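# Six arms lay a framed panel across two sawhorses

## Task

Set the framed panel down so it spans both sawhorses, with the panel covering the greater part of the top surface of each sawhorse beam.

## Robot and tools

Robots: six identical i2rt Big YAM arms, arm1 to arm6. Each has six joints, a two-finger gripper and a wrist camera (armN_cam_wrist). A fixed room camera, cam_high, watches from above. Feet (base_link) in the scene frame, metres, quaternion wxyz; each foot faces along its own +x: arm1 (-0.408, +1.012, +0.852) q(+0.716, +0.005, -0.002, -0.698); arm2 (+0.330, +0.994, +0.817) q(+0.682, +0.001, +0.001, -0.731); arm3 (-0.312, -1.000, +0.836) q(+0.707, -0.004, +0.007, +0.707); arm4 (+0.414, -1.021, +0.889) q(+0.746, +0.004, -0.003, +0.666); arm5 (+1.473, +0.038, +0.503) q(+0.023, -0.004, +0.000, +1.000); arm6 (-1.473, -0.059, +0.465) q(+1.000, -0.006, +0.001, +0.008). So arm1/arm2 sit at +y facing -y, arm3/arm4 at -y facing +y, arm5 at +x facing -x, arm6 at -x facing +x. Reach is roughly 1.0 m from the joint1 axis.

Frame: one shared scene frame, origin on the floor, +z up. The hand point lies between the finger pads, about 1 cm behind the tips; fingers point along the hand's +z and open along its y. Printed hand positions can be off, more so at long reach.

Tool move: takes optional keys arm1..arm6 (one object per arm; an omitted arm keeps its old command) plus cameras. Each arm object may hold:
- joints: absolute targets by name. joint1_rad -2.879..2.879 (turn about foot, positive counter-clockwise from above, 0 = along foot's facing); joint2_rad 0..3.141 (shoulder, 0 = upper arm pointing back, positive raises then swings forward); joint3_rad 0..3.019 (elbow, 0 = folded); joint4_rad -1.692..1.57 (hand pitch, positive tips fingers up); joint5_rad -1.57..1.57 (sideways swing, positive to the arm's right); joint6_rad -2.094..2.094 (roll, positive clockwise seen from behind); gripper_m 0..0.093 metres of fingertip gap. Done tolerances: ±0.045, ±0.14, ±0.09, ±0.055, ±0.03, ±0.035 rad, ±0.003 m.
- target: an absolute hand pose, seven numbers [x, y, z, qw, qx, qy, qz], metres, scene frame, same format as the printed hand line. The hand travels a straight line from its current hand_target toward it. When target is given, joints may only contain gripper_m.
- speed: peak path speed in m/s, 0.002..0.5, default 0.25; only allowed with target. Rotation is capped at twice that in rad/s.
All motions in one call start together; all hand paths in a call finish together, paced by the slowest. A path lasts 0.5 to 10 s and is cut off at 10 s; no call exceeds 15 s. Each control step clips the commanded pose to within 100 mm and 20 degrees of the measured hand, and hands often end a centimetre or more off. Paths do not avoid obstacles or other arms, can overshoot speed near full stretch, and joint-space moves may swing wide. Unknown keys make a call invalid; out-of-range values get it refused, and after a refusal the remaining move/wait/finished_scene calls of that reply are skipped.

cameras: list of camera names or "all"; omitted or null = all, [] = none. A move with no arm action just reports state and images.

wait: seconds 0..10, plus cameras; commands nothing, scene keeps running.
zoom_image: camera name and region [x0, y0, x1, y1] in pixels of that camera's latest 896x504 image (origin top-left), at most 504 by 504.
finished_scene: scene = the current scene number; ends the scene irreversibly. The panel must stay in place with no robot help. After ending the first scene, make no further calls in that reply.

Results: the move line lists each arm that got motion with done or its worst status (e.g. time_out). joint_status and hand_status describe how the last accepted action ended: off_target (rested short, may still push); time_out (joint keeps pushing toward a nearby target; send its reported position to relax it); not_followed, 'joint command not followed' or 'pose unreachable' (a self/inter-arm collision check withheld targets; gripper commands still run; the arm may keep trying). on_its_own lists uncommanded behaviour; 'held at' there is the target, not the reading. Arms shown 'as last shown' were not in the action and read 'not commanded'. Joint velocities in rad/s (gripper m/s), 'within noise' when still. Joint torques follow joint order, include gravity, have per-arm offsets, and joints 3 and 4 wrap at ±28 N m. The pictures line names images in order; images may lag state slightly.

Gripper: closed on nothing reads 0.000-0.003. Gripping a rigid part at full force reads up to 0.005 narrower (or up to 0.002 wider) than the part. Commanding about 0.005 below the first-contact reading gives full force (about 50-64 N per pad). Release by commanding well above the reading.

Cautions: arms never stop on contact and push hard. Avoid pressing two robots together, including closing a gripper on another arm's fingers; that fails the scene. The collision check can react late and ignores fingers, housings and wrist cameras. Do not slam, drop, release moving parts, or knock anything off the work area or onto the floor; a sudden brief push may disturb loose objects. Holding loads, staying stretched, or pushing at unreachable poses heats motors; MOTOR HOT appears near 85 °C, and at 100 °C the arm goes limp for 30-60 s (OVER-TEMPERATURE FAULT, keys read limit_stop_at_motor_heat; resend targets afterward). The scene keeps running while you think, with the last command held.

Each tool is called after "Emit:" by a JSON object that holds its "method" and its "body", one argument or row to a line.

## Session

Emit:
{"method": "move", "body": {

}}

Scene clock: 0.00 s.
Joint torques (N m): no reading
Heat: arm1: hottest joint2_rad 33 °C; arm2: hottest joint1_rad 32 °C; arm3: hottest joint6_rad 31 °C; arm4: hottest joint6_rad 32 °C; arm5: hottest joint1_rad 33 °C; arm6: hottest joint2_rad 31 °C.
Joint velocities: within noise
arm1.joint_positions: joint1_rad=+0.120 joint2_rad=+0.540 joint3_rad=+1.357 joint4_rad=-1.534 joint5_rad=+0.152 joint6_rad=-0.488 gripper_m=+0.09396
arm1.joint_status: not commanded
arm1.hand: x=-0.4132 y=+0.8296 z=+1.3519 quat_wxyz=(-0.185, -0.440, -0.795, +0.374) (m; scene frame)
arm1.hand_target: x=-0.4137 y=+0.8318 z=+1.3620 quat_wxyz=(-0.191, -0.439, -0.790, +0.383) (m; scene frame)
arm1.hand_status: not commanded
arm2.joint_positions: joint1_rad=-0.156 joint2_rad=+0.570 joint3_rad=+1.448 joint4_rad=-1.233 joint5_rad=-0.200 joint6_rad=+0.443 gripper_m=+0.09396
arm2.joint_status: not commanded
arm2.hand: x=+0.3161 y=+0.7778 z=+1.4174 quat_wxyz=(-0.494, -0.710, -0.408, +0.291) (m; scene frame)
arm2.hand_target: x=+0.3170 y=+0.7814 z=+1.4275 quat_wxyz=(-0.501, -0.704, -0.406, +0.298) (m; scene frame)
arm2.hand_status: not commanded
arm3.joint_positions: joint1_rad=+0.193 joint2_rad=+0.470 joint3_rad=+1.457 joint4_rad=-1.193 joint5_rad=+0.176 joint6_rad=+0.268 gripper_m=+0.09396
arm3.joint_status: not commanded
arm3.hand: x=-0.3095 y=-0.8211 z=+1.4639 quat_wxyz=(-0.384, +0.487, -0.610, -0.494) (m; scene frame)
arm3.hand_target: x=-0.3086 y=-0.8256 z=+1.4721 quat_wxyz=(-0.387, +0.482, -0.606, -0.501) (m; scene frame)
arm3.hand_status: not commanded
arm4.joint_positions: joint1_rad=-0.131 joint2_rad=+0.477 joint3_rad=+1.382 joint4_rad=-1.293 joint5_rad=-0.215 joint6_rad=+0.128 gripper_m=+0.09396
arm4.joint_status: not commanded
arm4.hand: x=+0.4217 y=-0.8445 z=+1.4633 quat_wxyz=(-0.357, +0.513, -0.646, -0.439) (m; scene frame)
arm4.hand_target: x=+0.4208 y=-0.8484 z=+1.4758 quat_wxyz=(-0.366, +0.510, -0.638, -0.446) (m; scene frame)
arm4.hand_status: not commanded
arm5.joint_positions: joint1_rad=+0.326 joint2_rad=+0.619 joint3_rad=+1.375 joint4_rad=-1.335 joint5_rad=+0.206 joint6_rad=-0.432 gripper_m=+0.09396
arm5.joint_status: not commanded
arm5.hand: x=+1.2327 y=+0.0074 z=+1.0348 quat_wxyz=(-0.125, +0.839, +0.259, -0.462) (m; scene frame)
arm5.hand_target: x=+1.2352 y=+0.0081 z=+1.0450 quat_wxyz=(-0.126, +0.834, +0.256, -0.472) (m; scene frame)
arm5.hand_status: not commanded
arm6.joint_positions: joint1_rad=+0.381 joint2_rad=+0.618 joint3_rad=+1.402 joint4_rad=-1.171 joint5_rad=-0.118 joint6_rad=-0.340 gripper_m=+0.09396
arm6.joint_status: not commanded
arm6.hand: x=-1.2475 y=+0.0631 z=+1.0445 quat_wxyz=(-0.552, +0.332, -0.762, -0.061) (m; scene frame)
arm6.hand_target: x=-1.2505 y=+0.0620 z=+1.0577 quat_wxyz=(-0.564, +0.330, -0.754, -0.061) (m; scene frame)
arm6.hand_status: not commanded
pictures: arm1_cam_wrist, arm2_cam_wrist, arm3_cam_wrist, arm4_cam_wrist, arm5_cam_wrist, arm6_cam_wrist, cam_high

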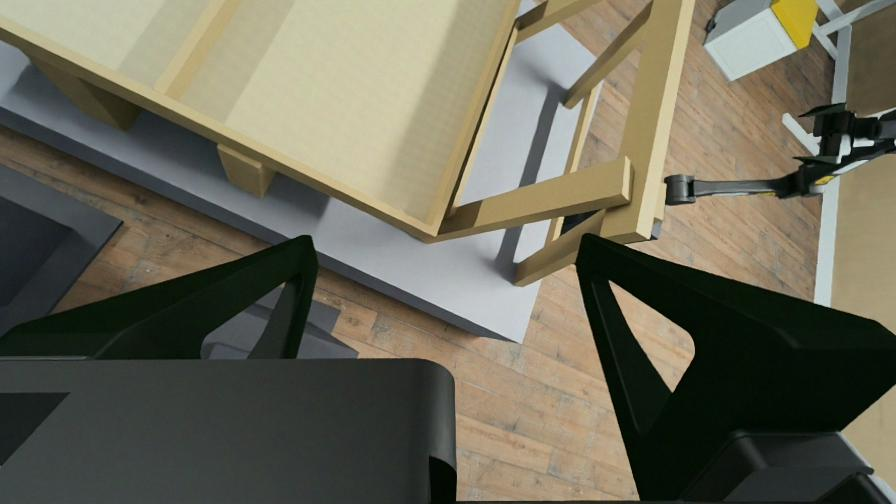

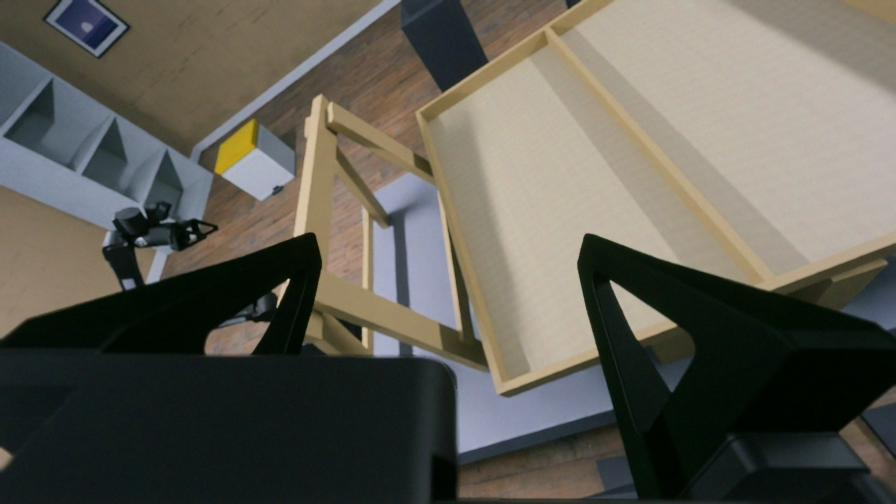

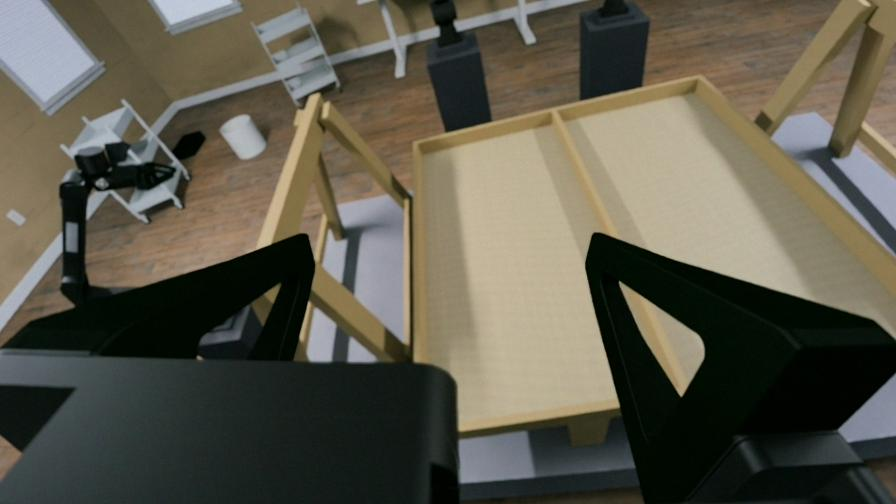

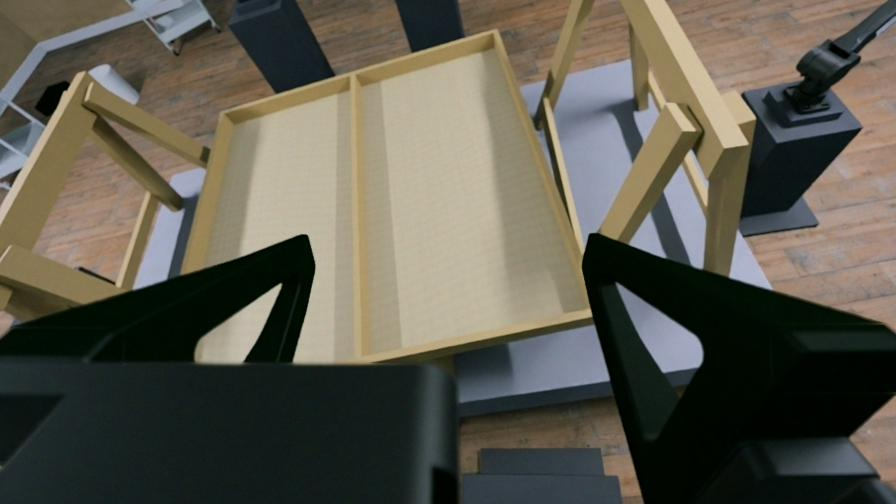

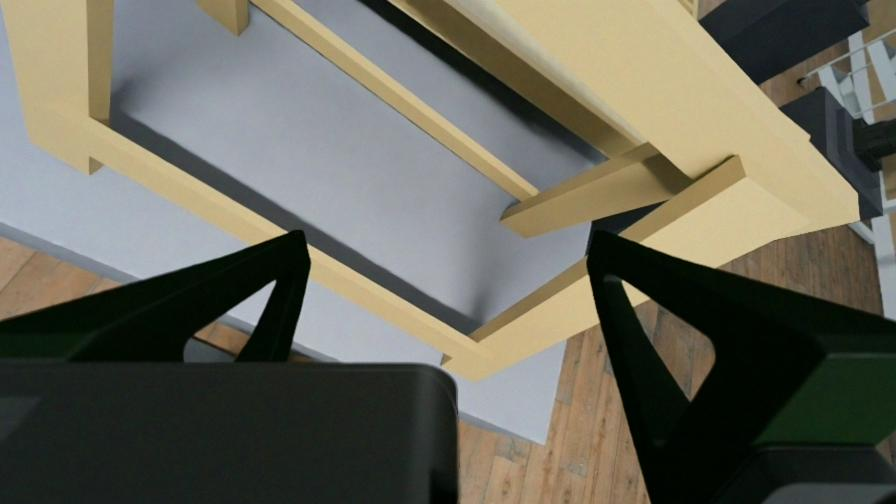

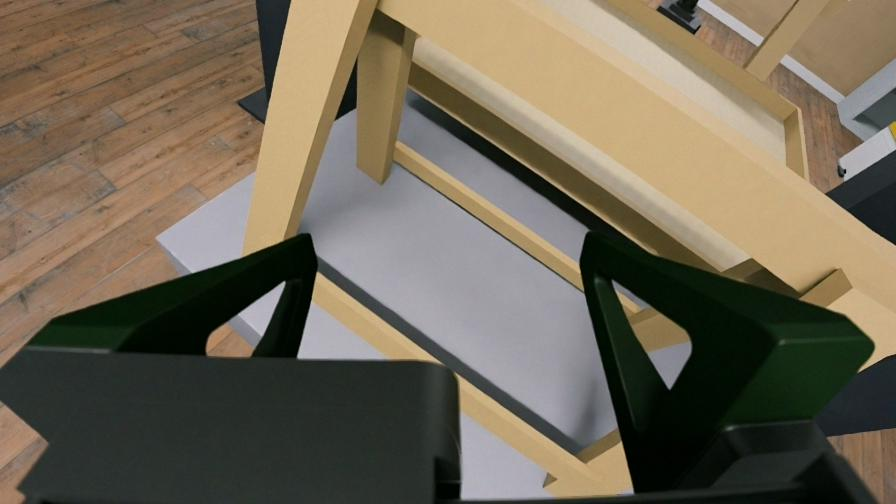

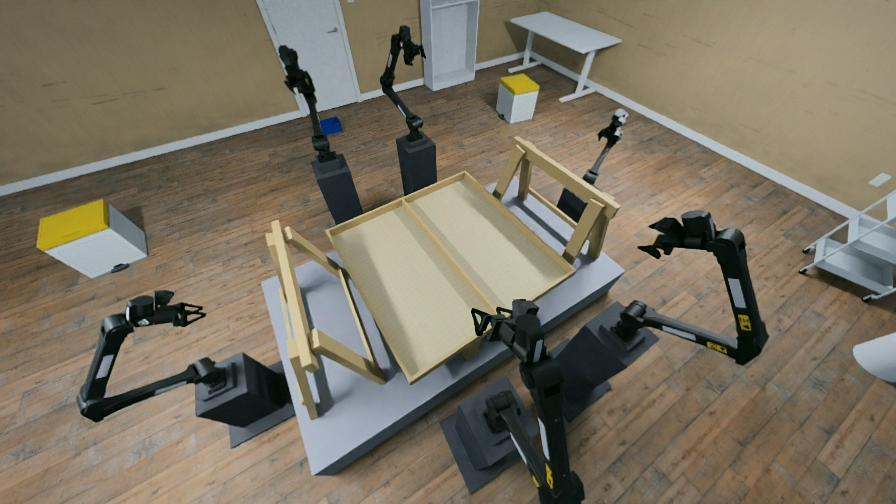

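Emit:
{"method": "move", "body": {
  "arm1": {"target":[-0.4,0.6,1.3,0,0.7071,0.7071,0]},
  "arm2": {"target":[0.33,0.6,1.3,0,0.7071,0.7071,0]},
  "arm3": {"target":[-0.32,-0.6,1.3,0,0.7071,-0.7071,0]},
  "arm4": {"target":[0.4,-0.6,1.3,0,0.7071,-0.7071,0]},
  "arm5": {"target":[1.08,0.03,1.1,0,1,0,0]},
  "arm6": {"target":[-1.08,-0.05,1.1,0,0,1,0]}
}}

Scene clock: 5.93 s.
Joint torques (N m): arm1=[-0.38 -8.7 12.41 0.66 0.05 0] | arm2=[-0.38 -4.89 11.92 0.79 0.22 -0.1] | arm3=[0.73 -9.17 12.38 0.96 0.06 -0.25] | arm4=[2.02 -8.64 14.74 0.17 0.06 -0.06] | arm5=[-0.09 -6.3 14.01 1.13 -0.11 0.19] | arm6=[1.73 -5.71 9.77 1.13 0.14 0.03]
Heat: arm1: hottest joint2_rad 33 °C; arm2: hottest joint1_rad 32 °C; arm3: hottest joint6_rad 31 °C; arm4: hottest joint6_rad 31 °C; arm5: hottest joint1_rad 33 °C; arm6: hottest joint2_rad 31 °C.
move: arm1 off_target; arm2 off_target; arm3 off_target; arm4 off_target; arm5 off_target; arm6 off_target
Joint velocities: within noise
arm1.joint_positions: joint1_rad=+0.020 joint2_rad=+1.292 joint3_rad=+1.716 joint4_rad=-1.692 joint5_rad=+0.013 joint6_rad=+0.023 gripper_m=+0.09396
arm1.joint_status: not commanded
arm1.hand: x=-0.3966 y=+0.6060 z=+1.2847 quat_wxyz=(-0.108, -0.693, -0.705, +0.103) (m; scene frame)
arm1.hand_target: x=-0.4001 y=+0.6005 z=+1.2989 quat_wxyz=(-0.117, -0.698, -0.698, +0.110) (m; scene frame)
arm1.hand_status: off_target (0.017 m and 17.2 deg from the pose sent, 0.236 m and 58.2 deg at the start; a joint's target at an end of its range on 87 of 126 steps)
arm2.joint_positions: joint1_rad=+0.060 joint2_rad=+1.223 joint3_rad=+1.724 joint4_rad=-1.668 joint5_rad=-0.004 joint6_rad=+0.015 gripper_m=+0.09396
arm2.joint_status: not commanded
arm2.hand: x=+0.3270 y=+0.6040 z=+1.2812 quat_wxyz=(-0.143, -0.701, -0.685, +0.139) (m; scene frame)
arm2.hand_target: x=+0.3300 y=+0.6005 z=+1.2989 quat_wxyz=(-0.154, -0.692, -0.689, +0.152) (m; scene frame)
arm2.hand_status: off_target (0.019 m and 23.1 deg from the pose sent, 0.214 m and 75.5 deg at the start; pose on its path clipped on 48 of 126 steps; a joint's target at an end of its range on 84 of 126 steps)
arm3.joint_positions: joint1_rad=+0.014 joint2_rad=+1.231 joint3_rad=+1.698 joint4_rad=-1.669 joint5_rad=+0.003 joint6_rad=+0.043 gripper_m=+0.09396
arm3.joint_status: not commanded
arm3.hand: x=-0.3134 y=-0.6026 z=+1.2805 quat_wxyz=(-0.120, +0.685, -0.707, -0.129) (m; scene frame)
arm3.hand_target: x=-0.3199 y=-0.6005 z=+1.2989 quat_wxyz=(-0.132, +0.693, -0.694, -0.141) (m; scene frame)
arm3.hand_status: off_target (0.021 m and 20.3 deg from the pose sent, 0.275 m and 78.3 deg at the start; pose on its path clipped on 43 of 126 steps; a joint's target at an end of its range on 79 of 126 steps)
arm4.joint_positions: joint1_rad=+0.138 joint2_rad=+1.351 joint3_rad=+1.633 joint4_rad=-1.675 joint5_rad=-0.001 joint6_rad=+0.045 gripper_m=+0.09396
arm4.joint_status: not commanded
arm4.hand: x=+0.4039 y=-0.6082 z=+1.2696 quat_wxyz=(-0.063, +0.697, -0.711, -0.069) (m; scene frame)
arm4.hand_target: x=+0.4002 y=-0.6016 z=+1.2987 quat_wxyz=(-0.086, +0.701, -0.702, -0.092) (m; scene frame)
arm4.hand_status: off_target (0.032 m and 10.8 deg from the pose sent, 0.295 m and 70.0 deg at the start; a joint's target at an end of its range on 69 of 126 steps)
arm5.joint_positions: joint1_rad=+0.082 joint2_rad=+1.238 joint3_rad=+2.020 joint4_rad=-1.680 joint5_rad=+0.017 joint6_rad=-0.022 gripper_m=+0.09396
arm5.joint_status: not commanded
arm5.hand: x=+1.0804 y=+0.0275 z=+1.0852 quat_wxyz=(-0.006, +0.945, +0.024, -0.326) (m; scene frame)
arm5.hand_target: x=+1.0803 y=+0.0300 z=+1.0989 quat_wxyz=(-0.003, +0.942, +0.013, -0.337) (m; scene frame)
arm5.hand_status: off_target (0.015 m and 38.1 deg from the pose sent, 0.168 m and 65.9 deg at the start; pose on its path clipped on 65 of 126 steps; a joint's target at an end of its range on 95 of 126 steps)
arm6.joint_positions: joint1_rad=-0.010 joint2_rad=+1.266 joint3_rad=+2.126 joint4_rad=-1.669 joint5_rad=-0.007 joint6_rad=-0.025 gripper_m=+0.09396
arm6.joint_status: not commanded
arm6.hand: x=-1.0783 y=-0.0490 z=+1.0855 quat_wxyz=(-0.370, +0.018, -0.929, +0.005) (m; scene frame)
arm6.hand_target: x=-1.0802 y=-0.0499 z=+1.0989 quat_wxyz=(-0.382, +0.011, -0.924, +0.004) (m; scene frame)
arm6.hand_status: off_target (0.015 m and 43.5 deg from the pose sent, 0.210 m and 80.7 deg at the start; pose on its path clipped on 68 of 126 steps; a joint's target at an end of its range on 92 of 126 steps)
pictures: arm1_cam_wrist, arm2_cam_wrist, arm3_cam_wrist, arm4_cam_wrist, arm5_cam_wrist, arm6_cam_wrist, cam_high

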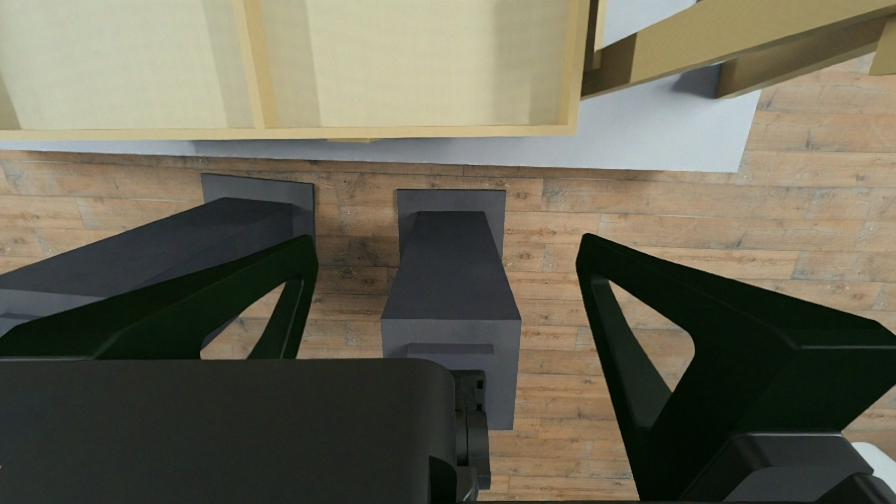

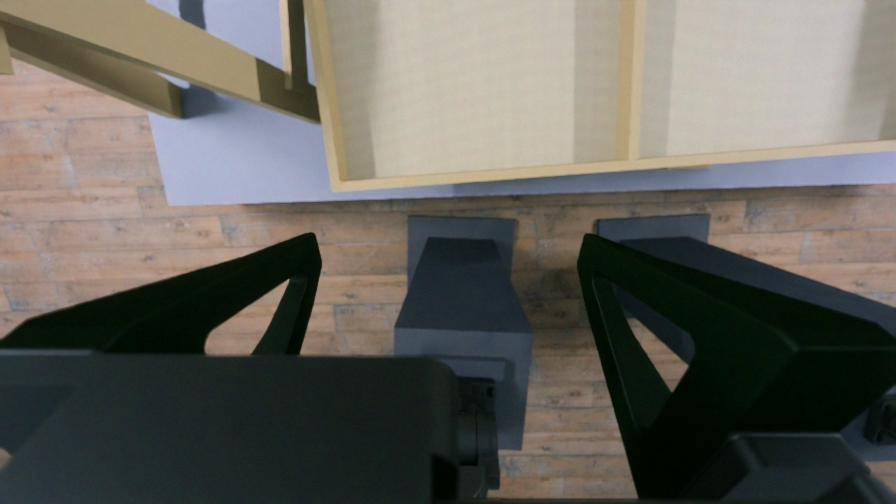

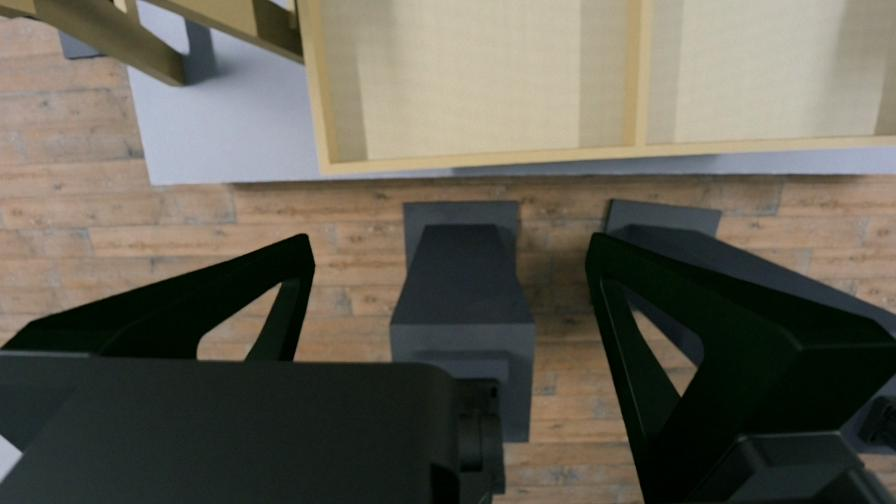

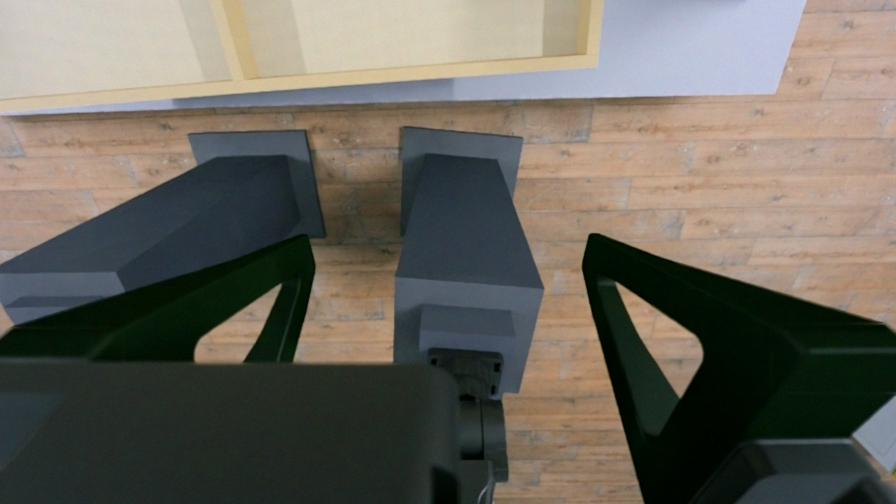

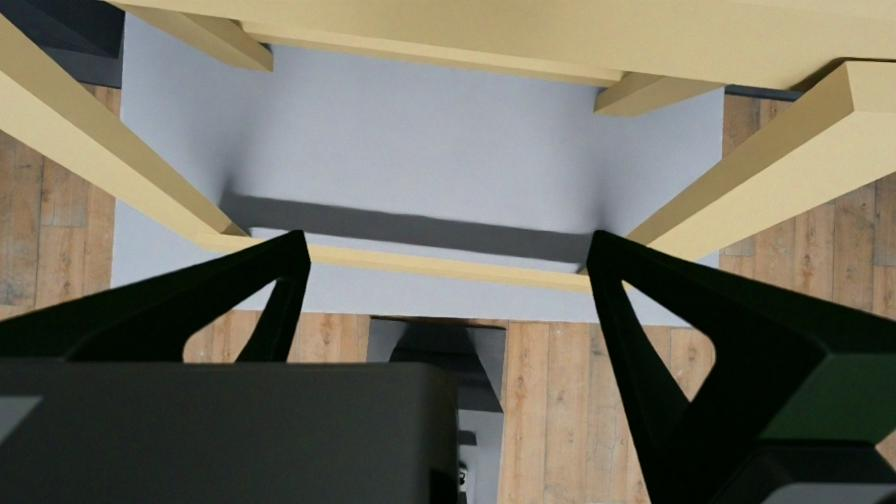

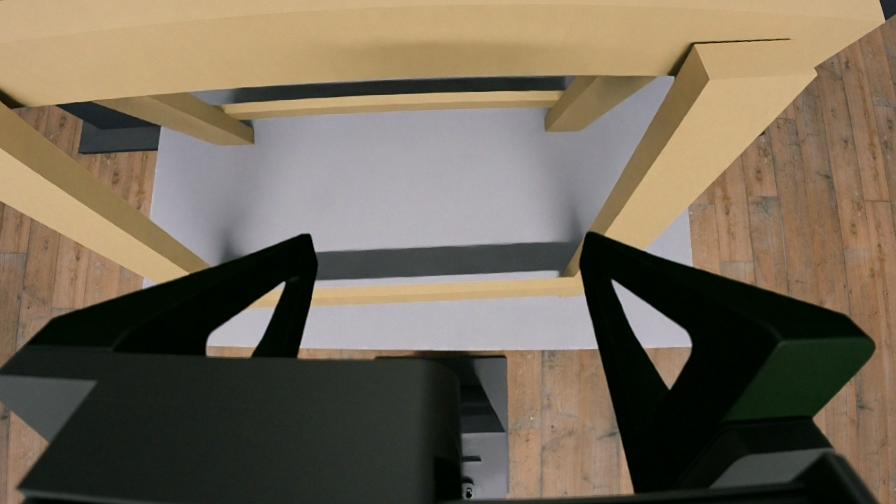

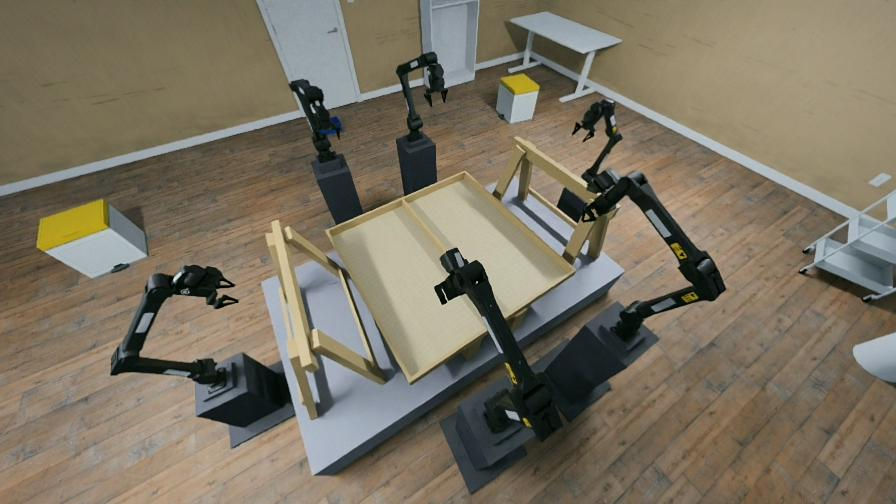

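Emit:
{"method": "move", "body": {
  "arm1": {"target":[-0.4,0.5,1.15,0,0.7071,0.7071,0]},
  "arm2": {"target":[0.33,0.5,1.15,0,0.7071,0.7071,0]},
  "arm3": {"target":[-0.32,-0.5,1.15,0,0.7071,-0.7071,0]},
  "arm4": {"target":[0.4,-0.5,1.15,0,0.7071,-0.7071,0]},
  "arm5": {"target":[0.87,0.03,1.05,0,1,0,0]},
  "arm6": {"target":[-0.87,-0.05,1.05,0,0,1,0]}
}}

Scene clock: 10.30 s.
Joint torques (N m): arm1=[-0.32 -13.86 12.49 0.51 0.07 -0.06] | arm2=[-0.32 -10.7 12.4 0.17 0.21 -0.11] | arm3=[0.26 -15.68 12.7 0.32 0.06 -0.25] | arm4=[1.38 -13.51 14.37 0.12 0.06 -0.07] | arm5=[-0.03 -16.15 14.3 1.09 -0.11 0.15] | arm6=[1.55 -16.38 10.09 1.09 0.05 0.01]
Heat: arm1: hottest joint2_rad 33 °C; arm2: hottest joint1_rad 32 °C; arm3: hottest joint6_rad 31 °C; arm4: hottest joint3_rad 31 °C; arm5: hottest joint1_rad 33 °C; arm6: hottest joint2_rad 31 °C.
move: arm1 off_target; arm2 off_target; arm3 off_target; arm4 off_target; arm5 off_target; arm6 off_target
Joint velocities: within noise
arm1.joint_positions: joint1_rad=+0.010 joint2_rad=+1.659 joint3_rad=+1.755 joint4_rad=-1.692 joint5_rad=+0.012 joint6_rad=+0.023 gripper_m=+0.09396
arm1.joint_status: not commanded
arm1.hand: x=-0.3960 y=+0.5146 z=+1.1410 quat_wxyz=(+0.011, -0.703, -0.711, -0.009) (m; scene frame)
arm1.hand_target: x=-0.4001 y=+0.5007 z=+1.1499 quat_wxyz=(+0.000, -0.707, -0.707, +0.000) (m; scene frame)
arm1.hand_status: off_target (0.018 m and 1.8 deg from the pose sent, 0.171 m and 17.2 deg at the start)
arm2.joint_positions: joint1_rad=+0.061 joint2_rad=+1.577 joint3_rad=+1.726 joint4_rad=-1.668 joint5_rad=-0.002 joint6_rad=+0.011 gripper_m=+0.09396
arm2.joint_status: not commanded
arm2.hand: x=+0.3262 y=+0.5107 z=+1.1336 quat_wxyz=(-0.018, -0.714, -0.700, +0.017) (m; scene frame)
arm2.hand_target: x=+0.3300 y=+0.5009 z=+1.1493 quat_wxyz=(-0.030, -0.707, -0.706, +0.030) (m; scene frame)
arm2.hand_status: off_target (0.020 m and 3.0 deg from the pose sent, 0.167 m and 23.1 deg at the start; a joint's target at an end of its range on 75 of 77 steps)
arm3.joint_positions: joint1_rad=+0.014 joint2_rad=+1.596 joint3_rad=+1.721 joint4_rad=-1.669 joint5_rad=+0.003 joint6_rad=+0.036 gripper_m=+0.09396
arm3.joint_status: not commanded
arm3.hand: x=-0.3155 y=-0.5102 z=+1.1352 quat_wxyz=(-0.003, +0.699, -0.715, -0.005) (m; scene frame)
arm3.hand_target: x=-0.3201 y=-0.5008 z=+1.1496 quat_wxyz=(-0.014, +0.707, -0.707, -0.015) (m; scene frame)
arm3.hand_status: off_target (0.019 m and 1.5 deg from the pose sent, 0.166 m and 20.3 deg at the start; a joint's target at an end of its range on 63 of 77 steps)
arm4.joint_positions: joint1_rad=+0.138 joint2_rad=+1.710 joint3_rad=+1.666 joint4_rad=-1.607 joint5_rad=-0.001 joint6_rad=+0.038 gripper_m=+0.09396
arm4.joint_status: not commanded
arm4.hand: x=+0.4016 y=-0.5200 z=+1.1256 quat_wxyz=(+0.025, +0.702, -0.711, +0.025) (m; scene frame)
arm4.hand_target: x=+0.4001 y=-0.5018 z=+1.1502 quat_wxyz=(+0.000, +0.707, -0.707, +0.000) (m; scene frame)
arm4.hand_status: off_target (0.032 m and 4.1 deg from the pose sent, 0.161 m and 10.8 deg at the start)
arm5.joint_positions: joint1_rad=+0.070 joint2_rad=+1.782 joint3_rad=+2.518 joint4_rad=-1.681 joint5_rad=+0.009 joint6_rad=-0.013 gripper_m=+0.09396
arm5.joint_status: not commanded
arm5.hand: x=+0.8728 y=+0.0260 z=+1.0398 quat_wxyz=(-0.003, +0.953, +0.016, -0.304) (m; scene frame)
arm5.hand_target: x=+0.8707 y=+0.0299 z=+1.0491 quat_wxyz=(-0.001, +0.950, +0.007, -0.314) (m; scene frame)
arm5.hand_status: off_target (0.011 m and 35.4 deg from the pose sent, 0.213 m and 38.1 deg at the start; pose on its path clipped on 45 of 77 steps; a joint's target at an end of its range on 76 of 77 steps)
arm6.joint_positions: joint1_rad=-0.010 joint2_rad=+1.817 joint3_rad=+2.629 joint4_rad=-1.669 joint5_rad=-0.007 joint6_rad=-0.014 gripper_m=+0.09396
arm6.joint_status: not commanded
arm6.hand: x=-0.8669 y=-0.0482 z=+1.0340 quat_wxyz=(-0.348, +0.013, -0.937, +0.003) (m; scene frame)
arm6.hand_target: x=-0.8708 y=-0.0499 z=+1.0487 quat_wxyz=(-0.362, +0.007, -0.932, +0.002) (m; scene frame)
arm6.hand_status: off_target (0.016 m and 40.7 deg from the pose sent, 0.211 m and 43.5 deg at the start; pose on its path clipped on 49 of 77 steps; a joint's target at an end of its range on 77 of 77 steps)
pictures: arm1_cam_wrist, arm2_cam_wrist, arm3_cam_wrist, arm4_cam_wrist, arm5_cam_wrist, arm6_cam_wrist, cam_high

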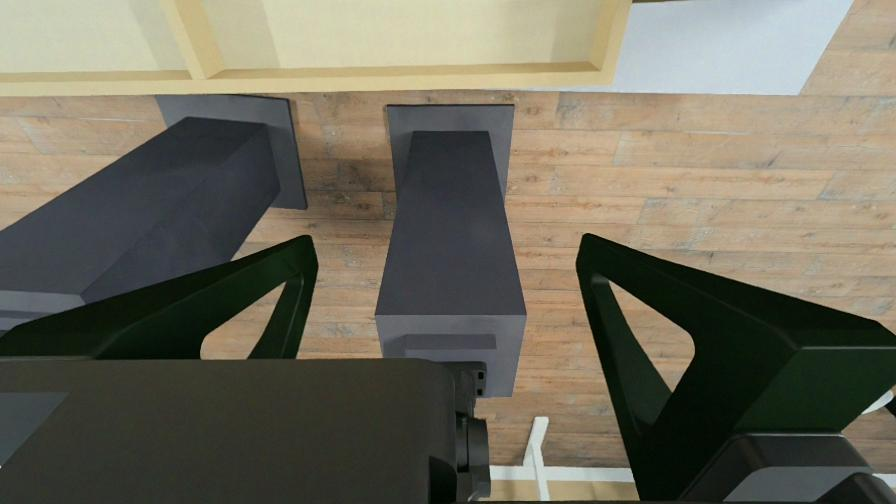

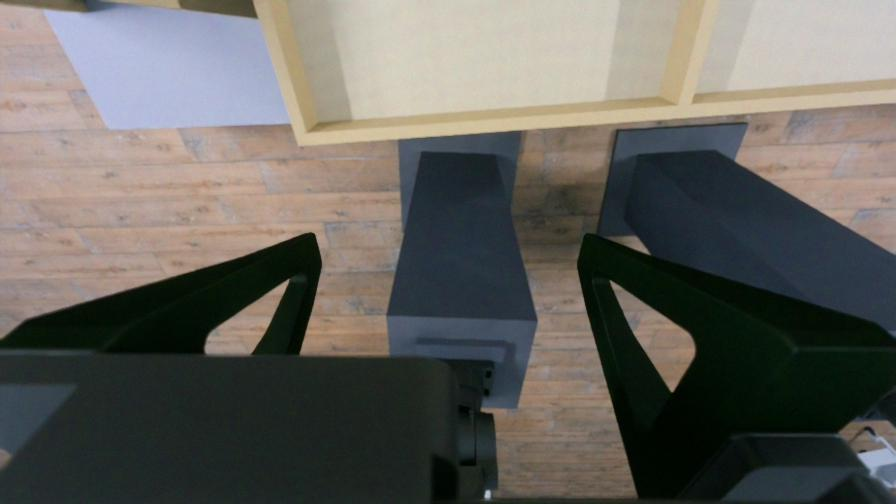

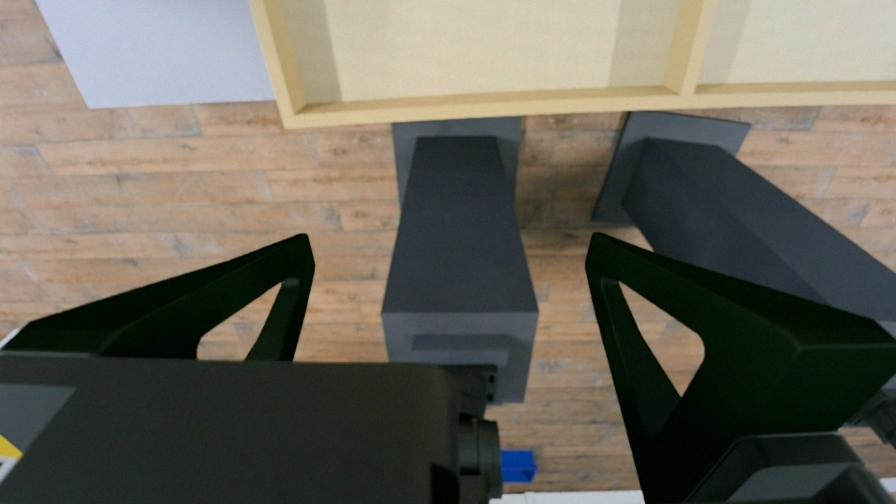

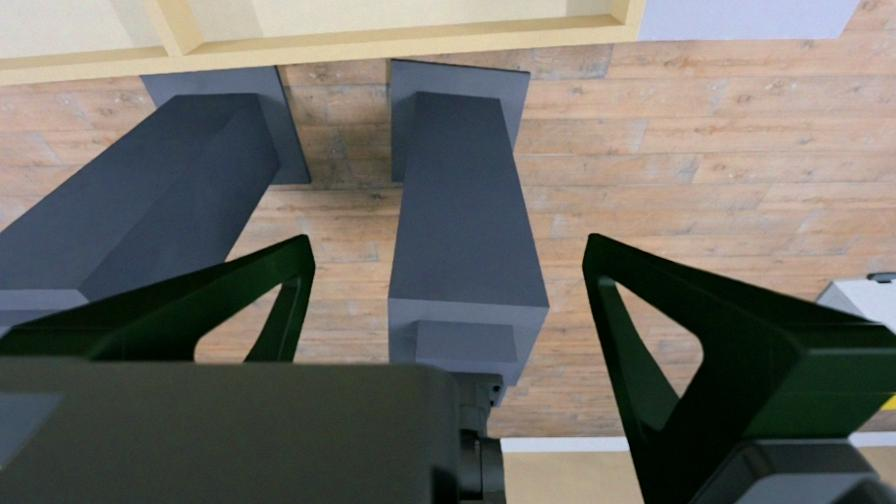

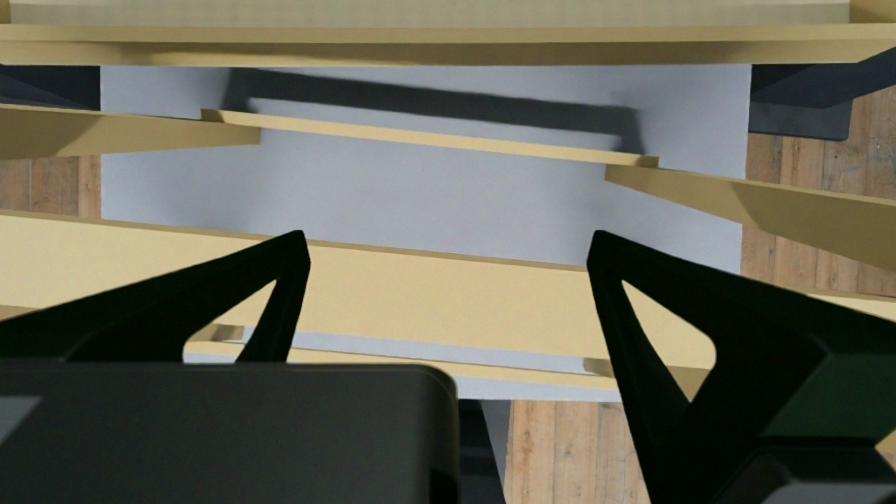

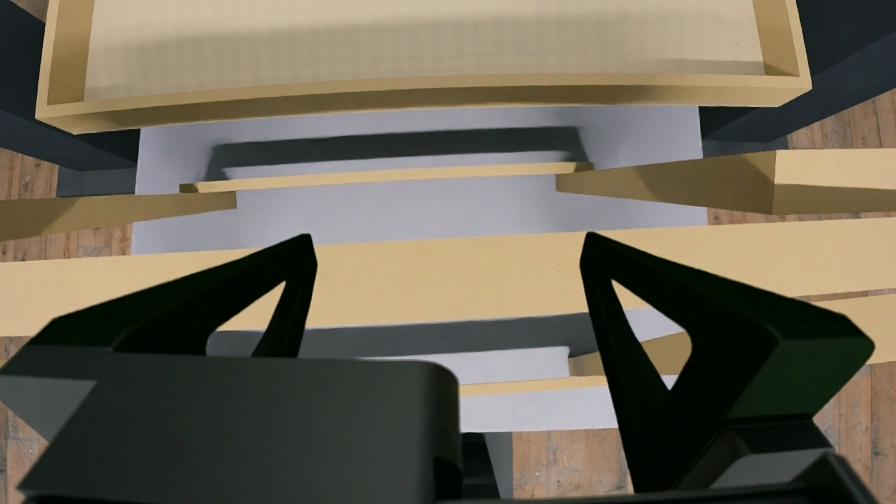

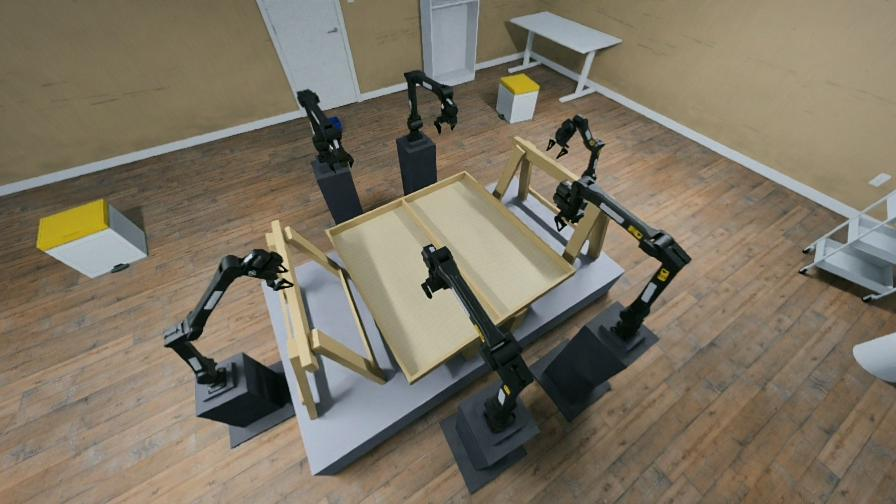

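Emit:
{"method": "move", "body": {
  "arm5": {"target":[0.77,0.03,1.05,-0.003,0.953,0.016,-0.304]},
  "arm6": {"target":[-0.77,-0.05,1.05,-0.348,0.013,-0.937,0.003]},
  "arm1": {"target":[-0.4,0.46,1.0,0,0.7071,0.7071,0]},
  "arm2": {"target":[0.33,0.46,1.0,0,0.7071,0.7071,0]},
  "arm3": {"target":[-0.32,-0.46,1.0,0,0.7071,-0.7071,0]},
  "arm4": {"target":[0.4,-0.46,1.0,0,0.7071,-0.7071,0]},
  "cameras": ["arm1_cam_wrist","arm3_cam_wrist","arm5_cam_wrist","arm6_cam_wrist"]
}}

Scene clock: 12.57 s.
Joint torques (N m): arm1=[-0.26 -15.74 9.42 1.09 0.06 -0.1] | arm2=[-0.32 -13.04 8.77 0.72 0.2 -0.11] | arm3=[-0.03 -18.9 8.79 1.03 0.06 -0.25] | arm4=[1.14 -16.03 8.57 0.31 0.05 -0.06] | arm5=[-0.03 -20.37 13.55 2.28 -0.11 -0.03] | arm6=[1.44 -20.54 10.03 2.45 -0.02 -0.1]
Heat: arm1: hottest joint2_rad 33 °C; arm2: hottest joint1_rad 32 °C; arm3: hottest joint6_rad 31 °C; arm4: hottest joint3_rad 31 °C; arm5: hottest joint1_rad 33 °C; arm6: hottest joint2_rad 31 °C.
move: arm1 done; arm2 done; arm3 done; arm4 done; arm5 off_target; arm6 off_target
Joint velocities: within noise
arm1.joint_positions: joint1_rad=+0.005 joint2_rad=+1.797 joint3_rad=+1.577 joint4_rad=-1.359 joint5_rad=+0.012 joint6_rad=+0.023 gripper_m=+0.09396
arm1.joint_status: not commanded
arm1.hand: x=-0.3955 y=+0.4680 z=+1.0036 quat_wxyz=(+0.004, -0.705, -0.710, -0.003) (m; scene frame)
arm1.hand_target: x=-0.4001 y=+0.4603 z=+0.9999 quat_wxyz=(+0.000, -0.707, -0.707, +0.000) (m; scene frame)
arm1.hand_status: done (0.010 m and 0.7 deg from the pose sent, 0.151 m and 1.8 deg at the start)
arm2.joint_positions: joint1_rad=+0.061 joint2_rad=+1.742 joint3_rad=+1.586 joint4_rad=-1.424 joint5_rad=-0.002 joint6_rad=+0.011 gripper_m=+0.09396
arm2.joint_status: not commanded
arm2.hand: x=+0.3258 y=+0.4650 z=+1.0006 quat_wxyz=(+0.003, -0.714, -0.700, -0.004) (m; scene frame)
arm2.hand_target: x=+0.3299 y=+0.4601 z=+1.0000 quat_wxyz=(+0.000, -0.707, -0.707, +0.000) (m; scene frame)
arm2.hand_status: done (0.007 m and 1.2 deg from the pose sent, 0.143 m and 3.0 deg at the start)
arm3.joint_positions: joint1_rad=+0.014 joint2_rad=+1.753 joint3_rad=+1.566 joint4_rad=-1.382 joint5_rad=+0.003 joint6_rad=+0.033 gripper_m=+0.09396
arm3.joint_status: not commanded
arm3.hand: x=-0.3168 y=-0.4640 z=+0.9993 quat_wxyz=(+0.006, +0.700, -0.714, +0.004) (m; scene frame)
arm3.hand_target: x=-0.3200 y=-0.4601 z=+0.9999 quat_wxyz=(+0.000, +0.707, -0.707, +0.000) (m; scene frame)
arm3.hand_status: done (0.005 m and 1.4 deg from the pose sent, 0.144 m and 1.5 deg at the start)
arm4.joint_positions: joint1_rad=+0.138 joint2_rad=+1.887 joint3_rad=+1.565 joint4_rad=-1.277 joint5_rad=-0.001 joint6_rad=+0.036 gripper_m=+0.09396
arm4.joint_status: not commanded
arm4.hand: x=+0.4001 y=-0.4628 z=+0.9943 quat_wxyz=(+0.007, +0.703, -0.711, +0.007) (m; scene frame)
arm4.hand_target: x=+0.4001 y=-0.4600 z=+1.0000 quat_wxyz=(+0.000, +0.707, -0.707, +0.000) (m; scene frame)
arm4.hand_status: done (0.006 m and 1.3 deg from the pose sent, 0.139 m and 4.1 deg at the start)
arm5.joint_positions: joint1_rad=+0.066 joint2_rad=+2.059 joint3_rad=+2.884 joint4_rad=-1.613 joint5_rad=+0.005 joint6_rad=-0.013 gripper_m=+0.09396
arm5.joint_status: not commanded
arm5.hand: x=+0.7753 y=+0.0255 z=+1.0350 quat_wxyz=(-0.001, +0.926, +0.014, -0.378) (m; scene frame)
arm5.hand_target: x=+0.7718 y=+0.0300 z=+1.0489 quat_wxyz=(-0.003, +0.916, +0.015, -0.401) (m; scene frame)
arm5.hand_status: off_target (0.017 m and 9.0 deg from the pose sent, 0.103 m and 0.1 deg at the start; a joint's target at an end of its range on 45 of 47 steps)
arm6.joint_positions: joint1_rad=-0.010 joint2_rad=+2.047 joint3_rad=+2.884 joint4_rad=-1.529 joint5_rad=-0.008 joint6_rad=-0.014 gripper_m=+0.09396
arm6.joint_status: not commanded
arm6.hand: x=-0.7695 y=-0.0474 z=+1.0240 quat_wxyz=(-0.424, +0.014, -0.906, +0.003) (m; scene frame)
arm6.hand_target: x=-0.7723 y=-0.0499 z=+1.0484 quat_wxyz=(-0.454, +0.013, -0.891, +0.003) (m; scene frame)
arm6.hand_status: off_target (0.026 m and 9.4 deg from the pose sent, 0.098 m and 0.1 deg at the start; a joint's target at an end of its range on 45 of 47 steps)
pictures: arm1_cam_wrist, arm3_cam_wrist, arm5_cam_wrist, arm6_cam_wrist

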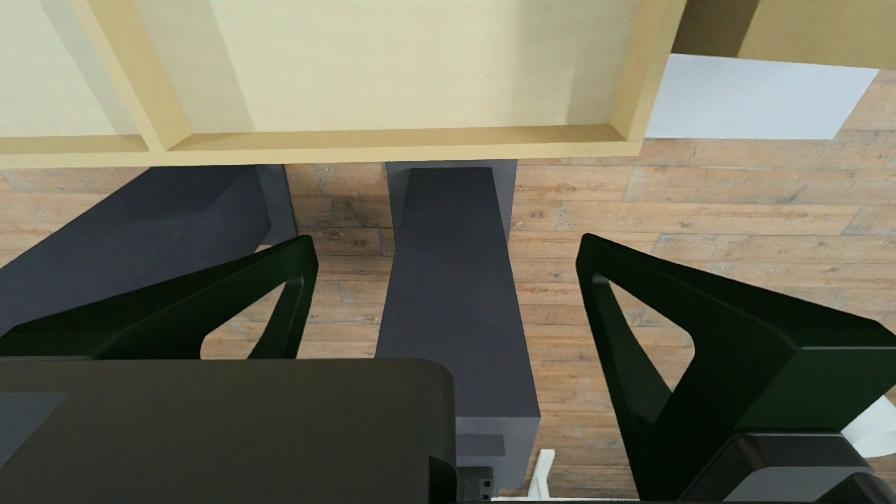

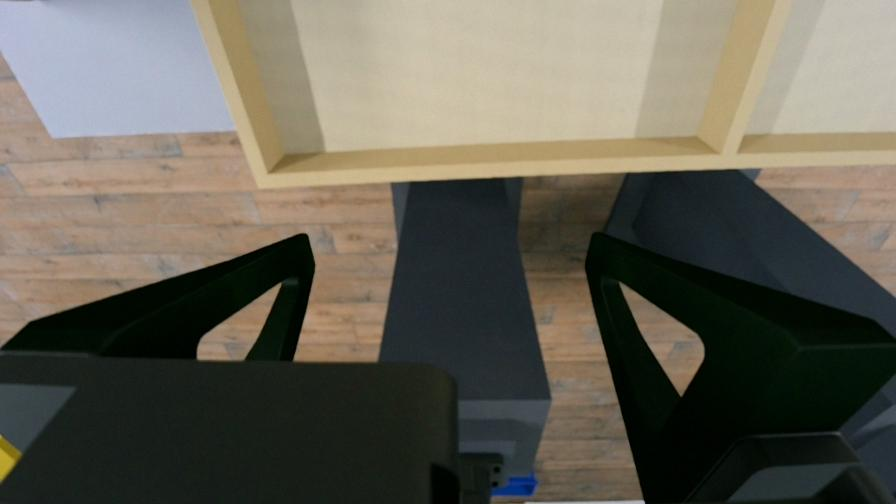

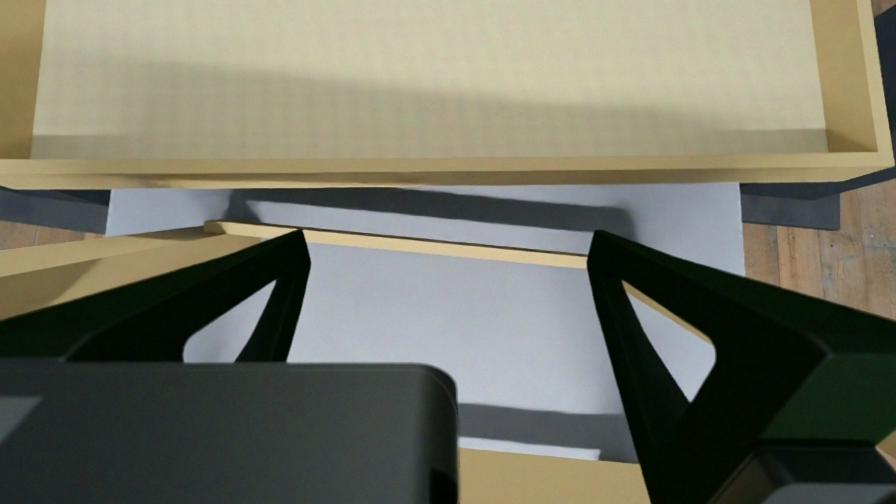

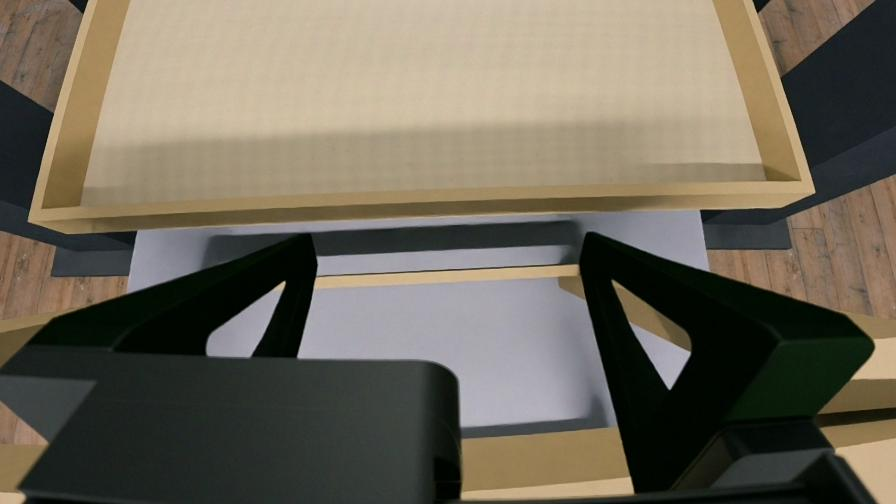

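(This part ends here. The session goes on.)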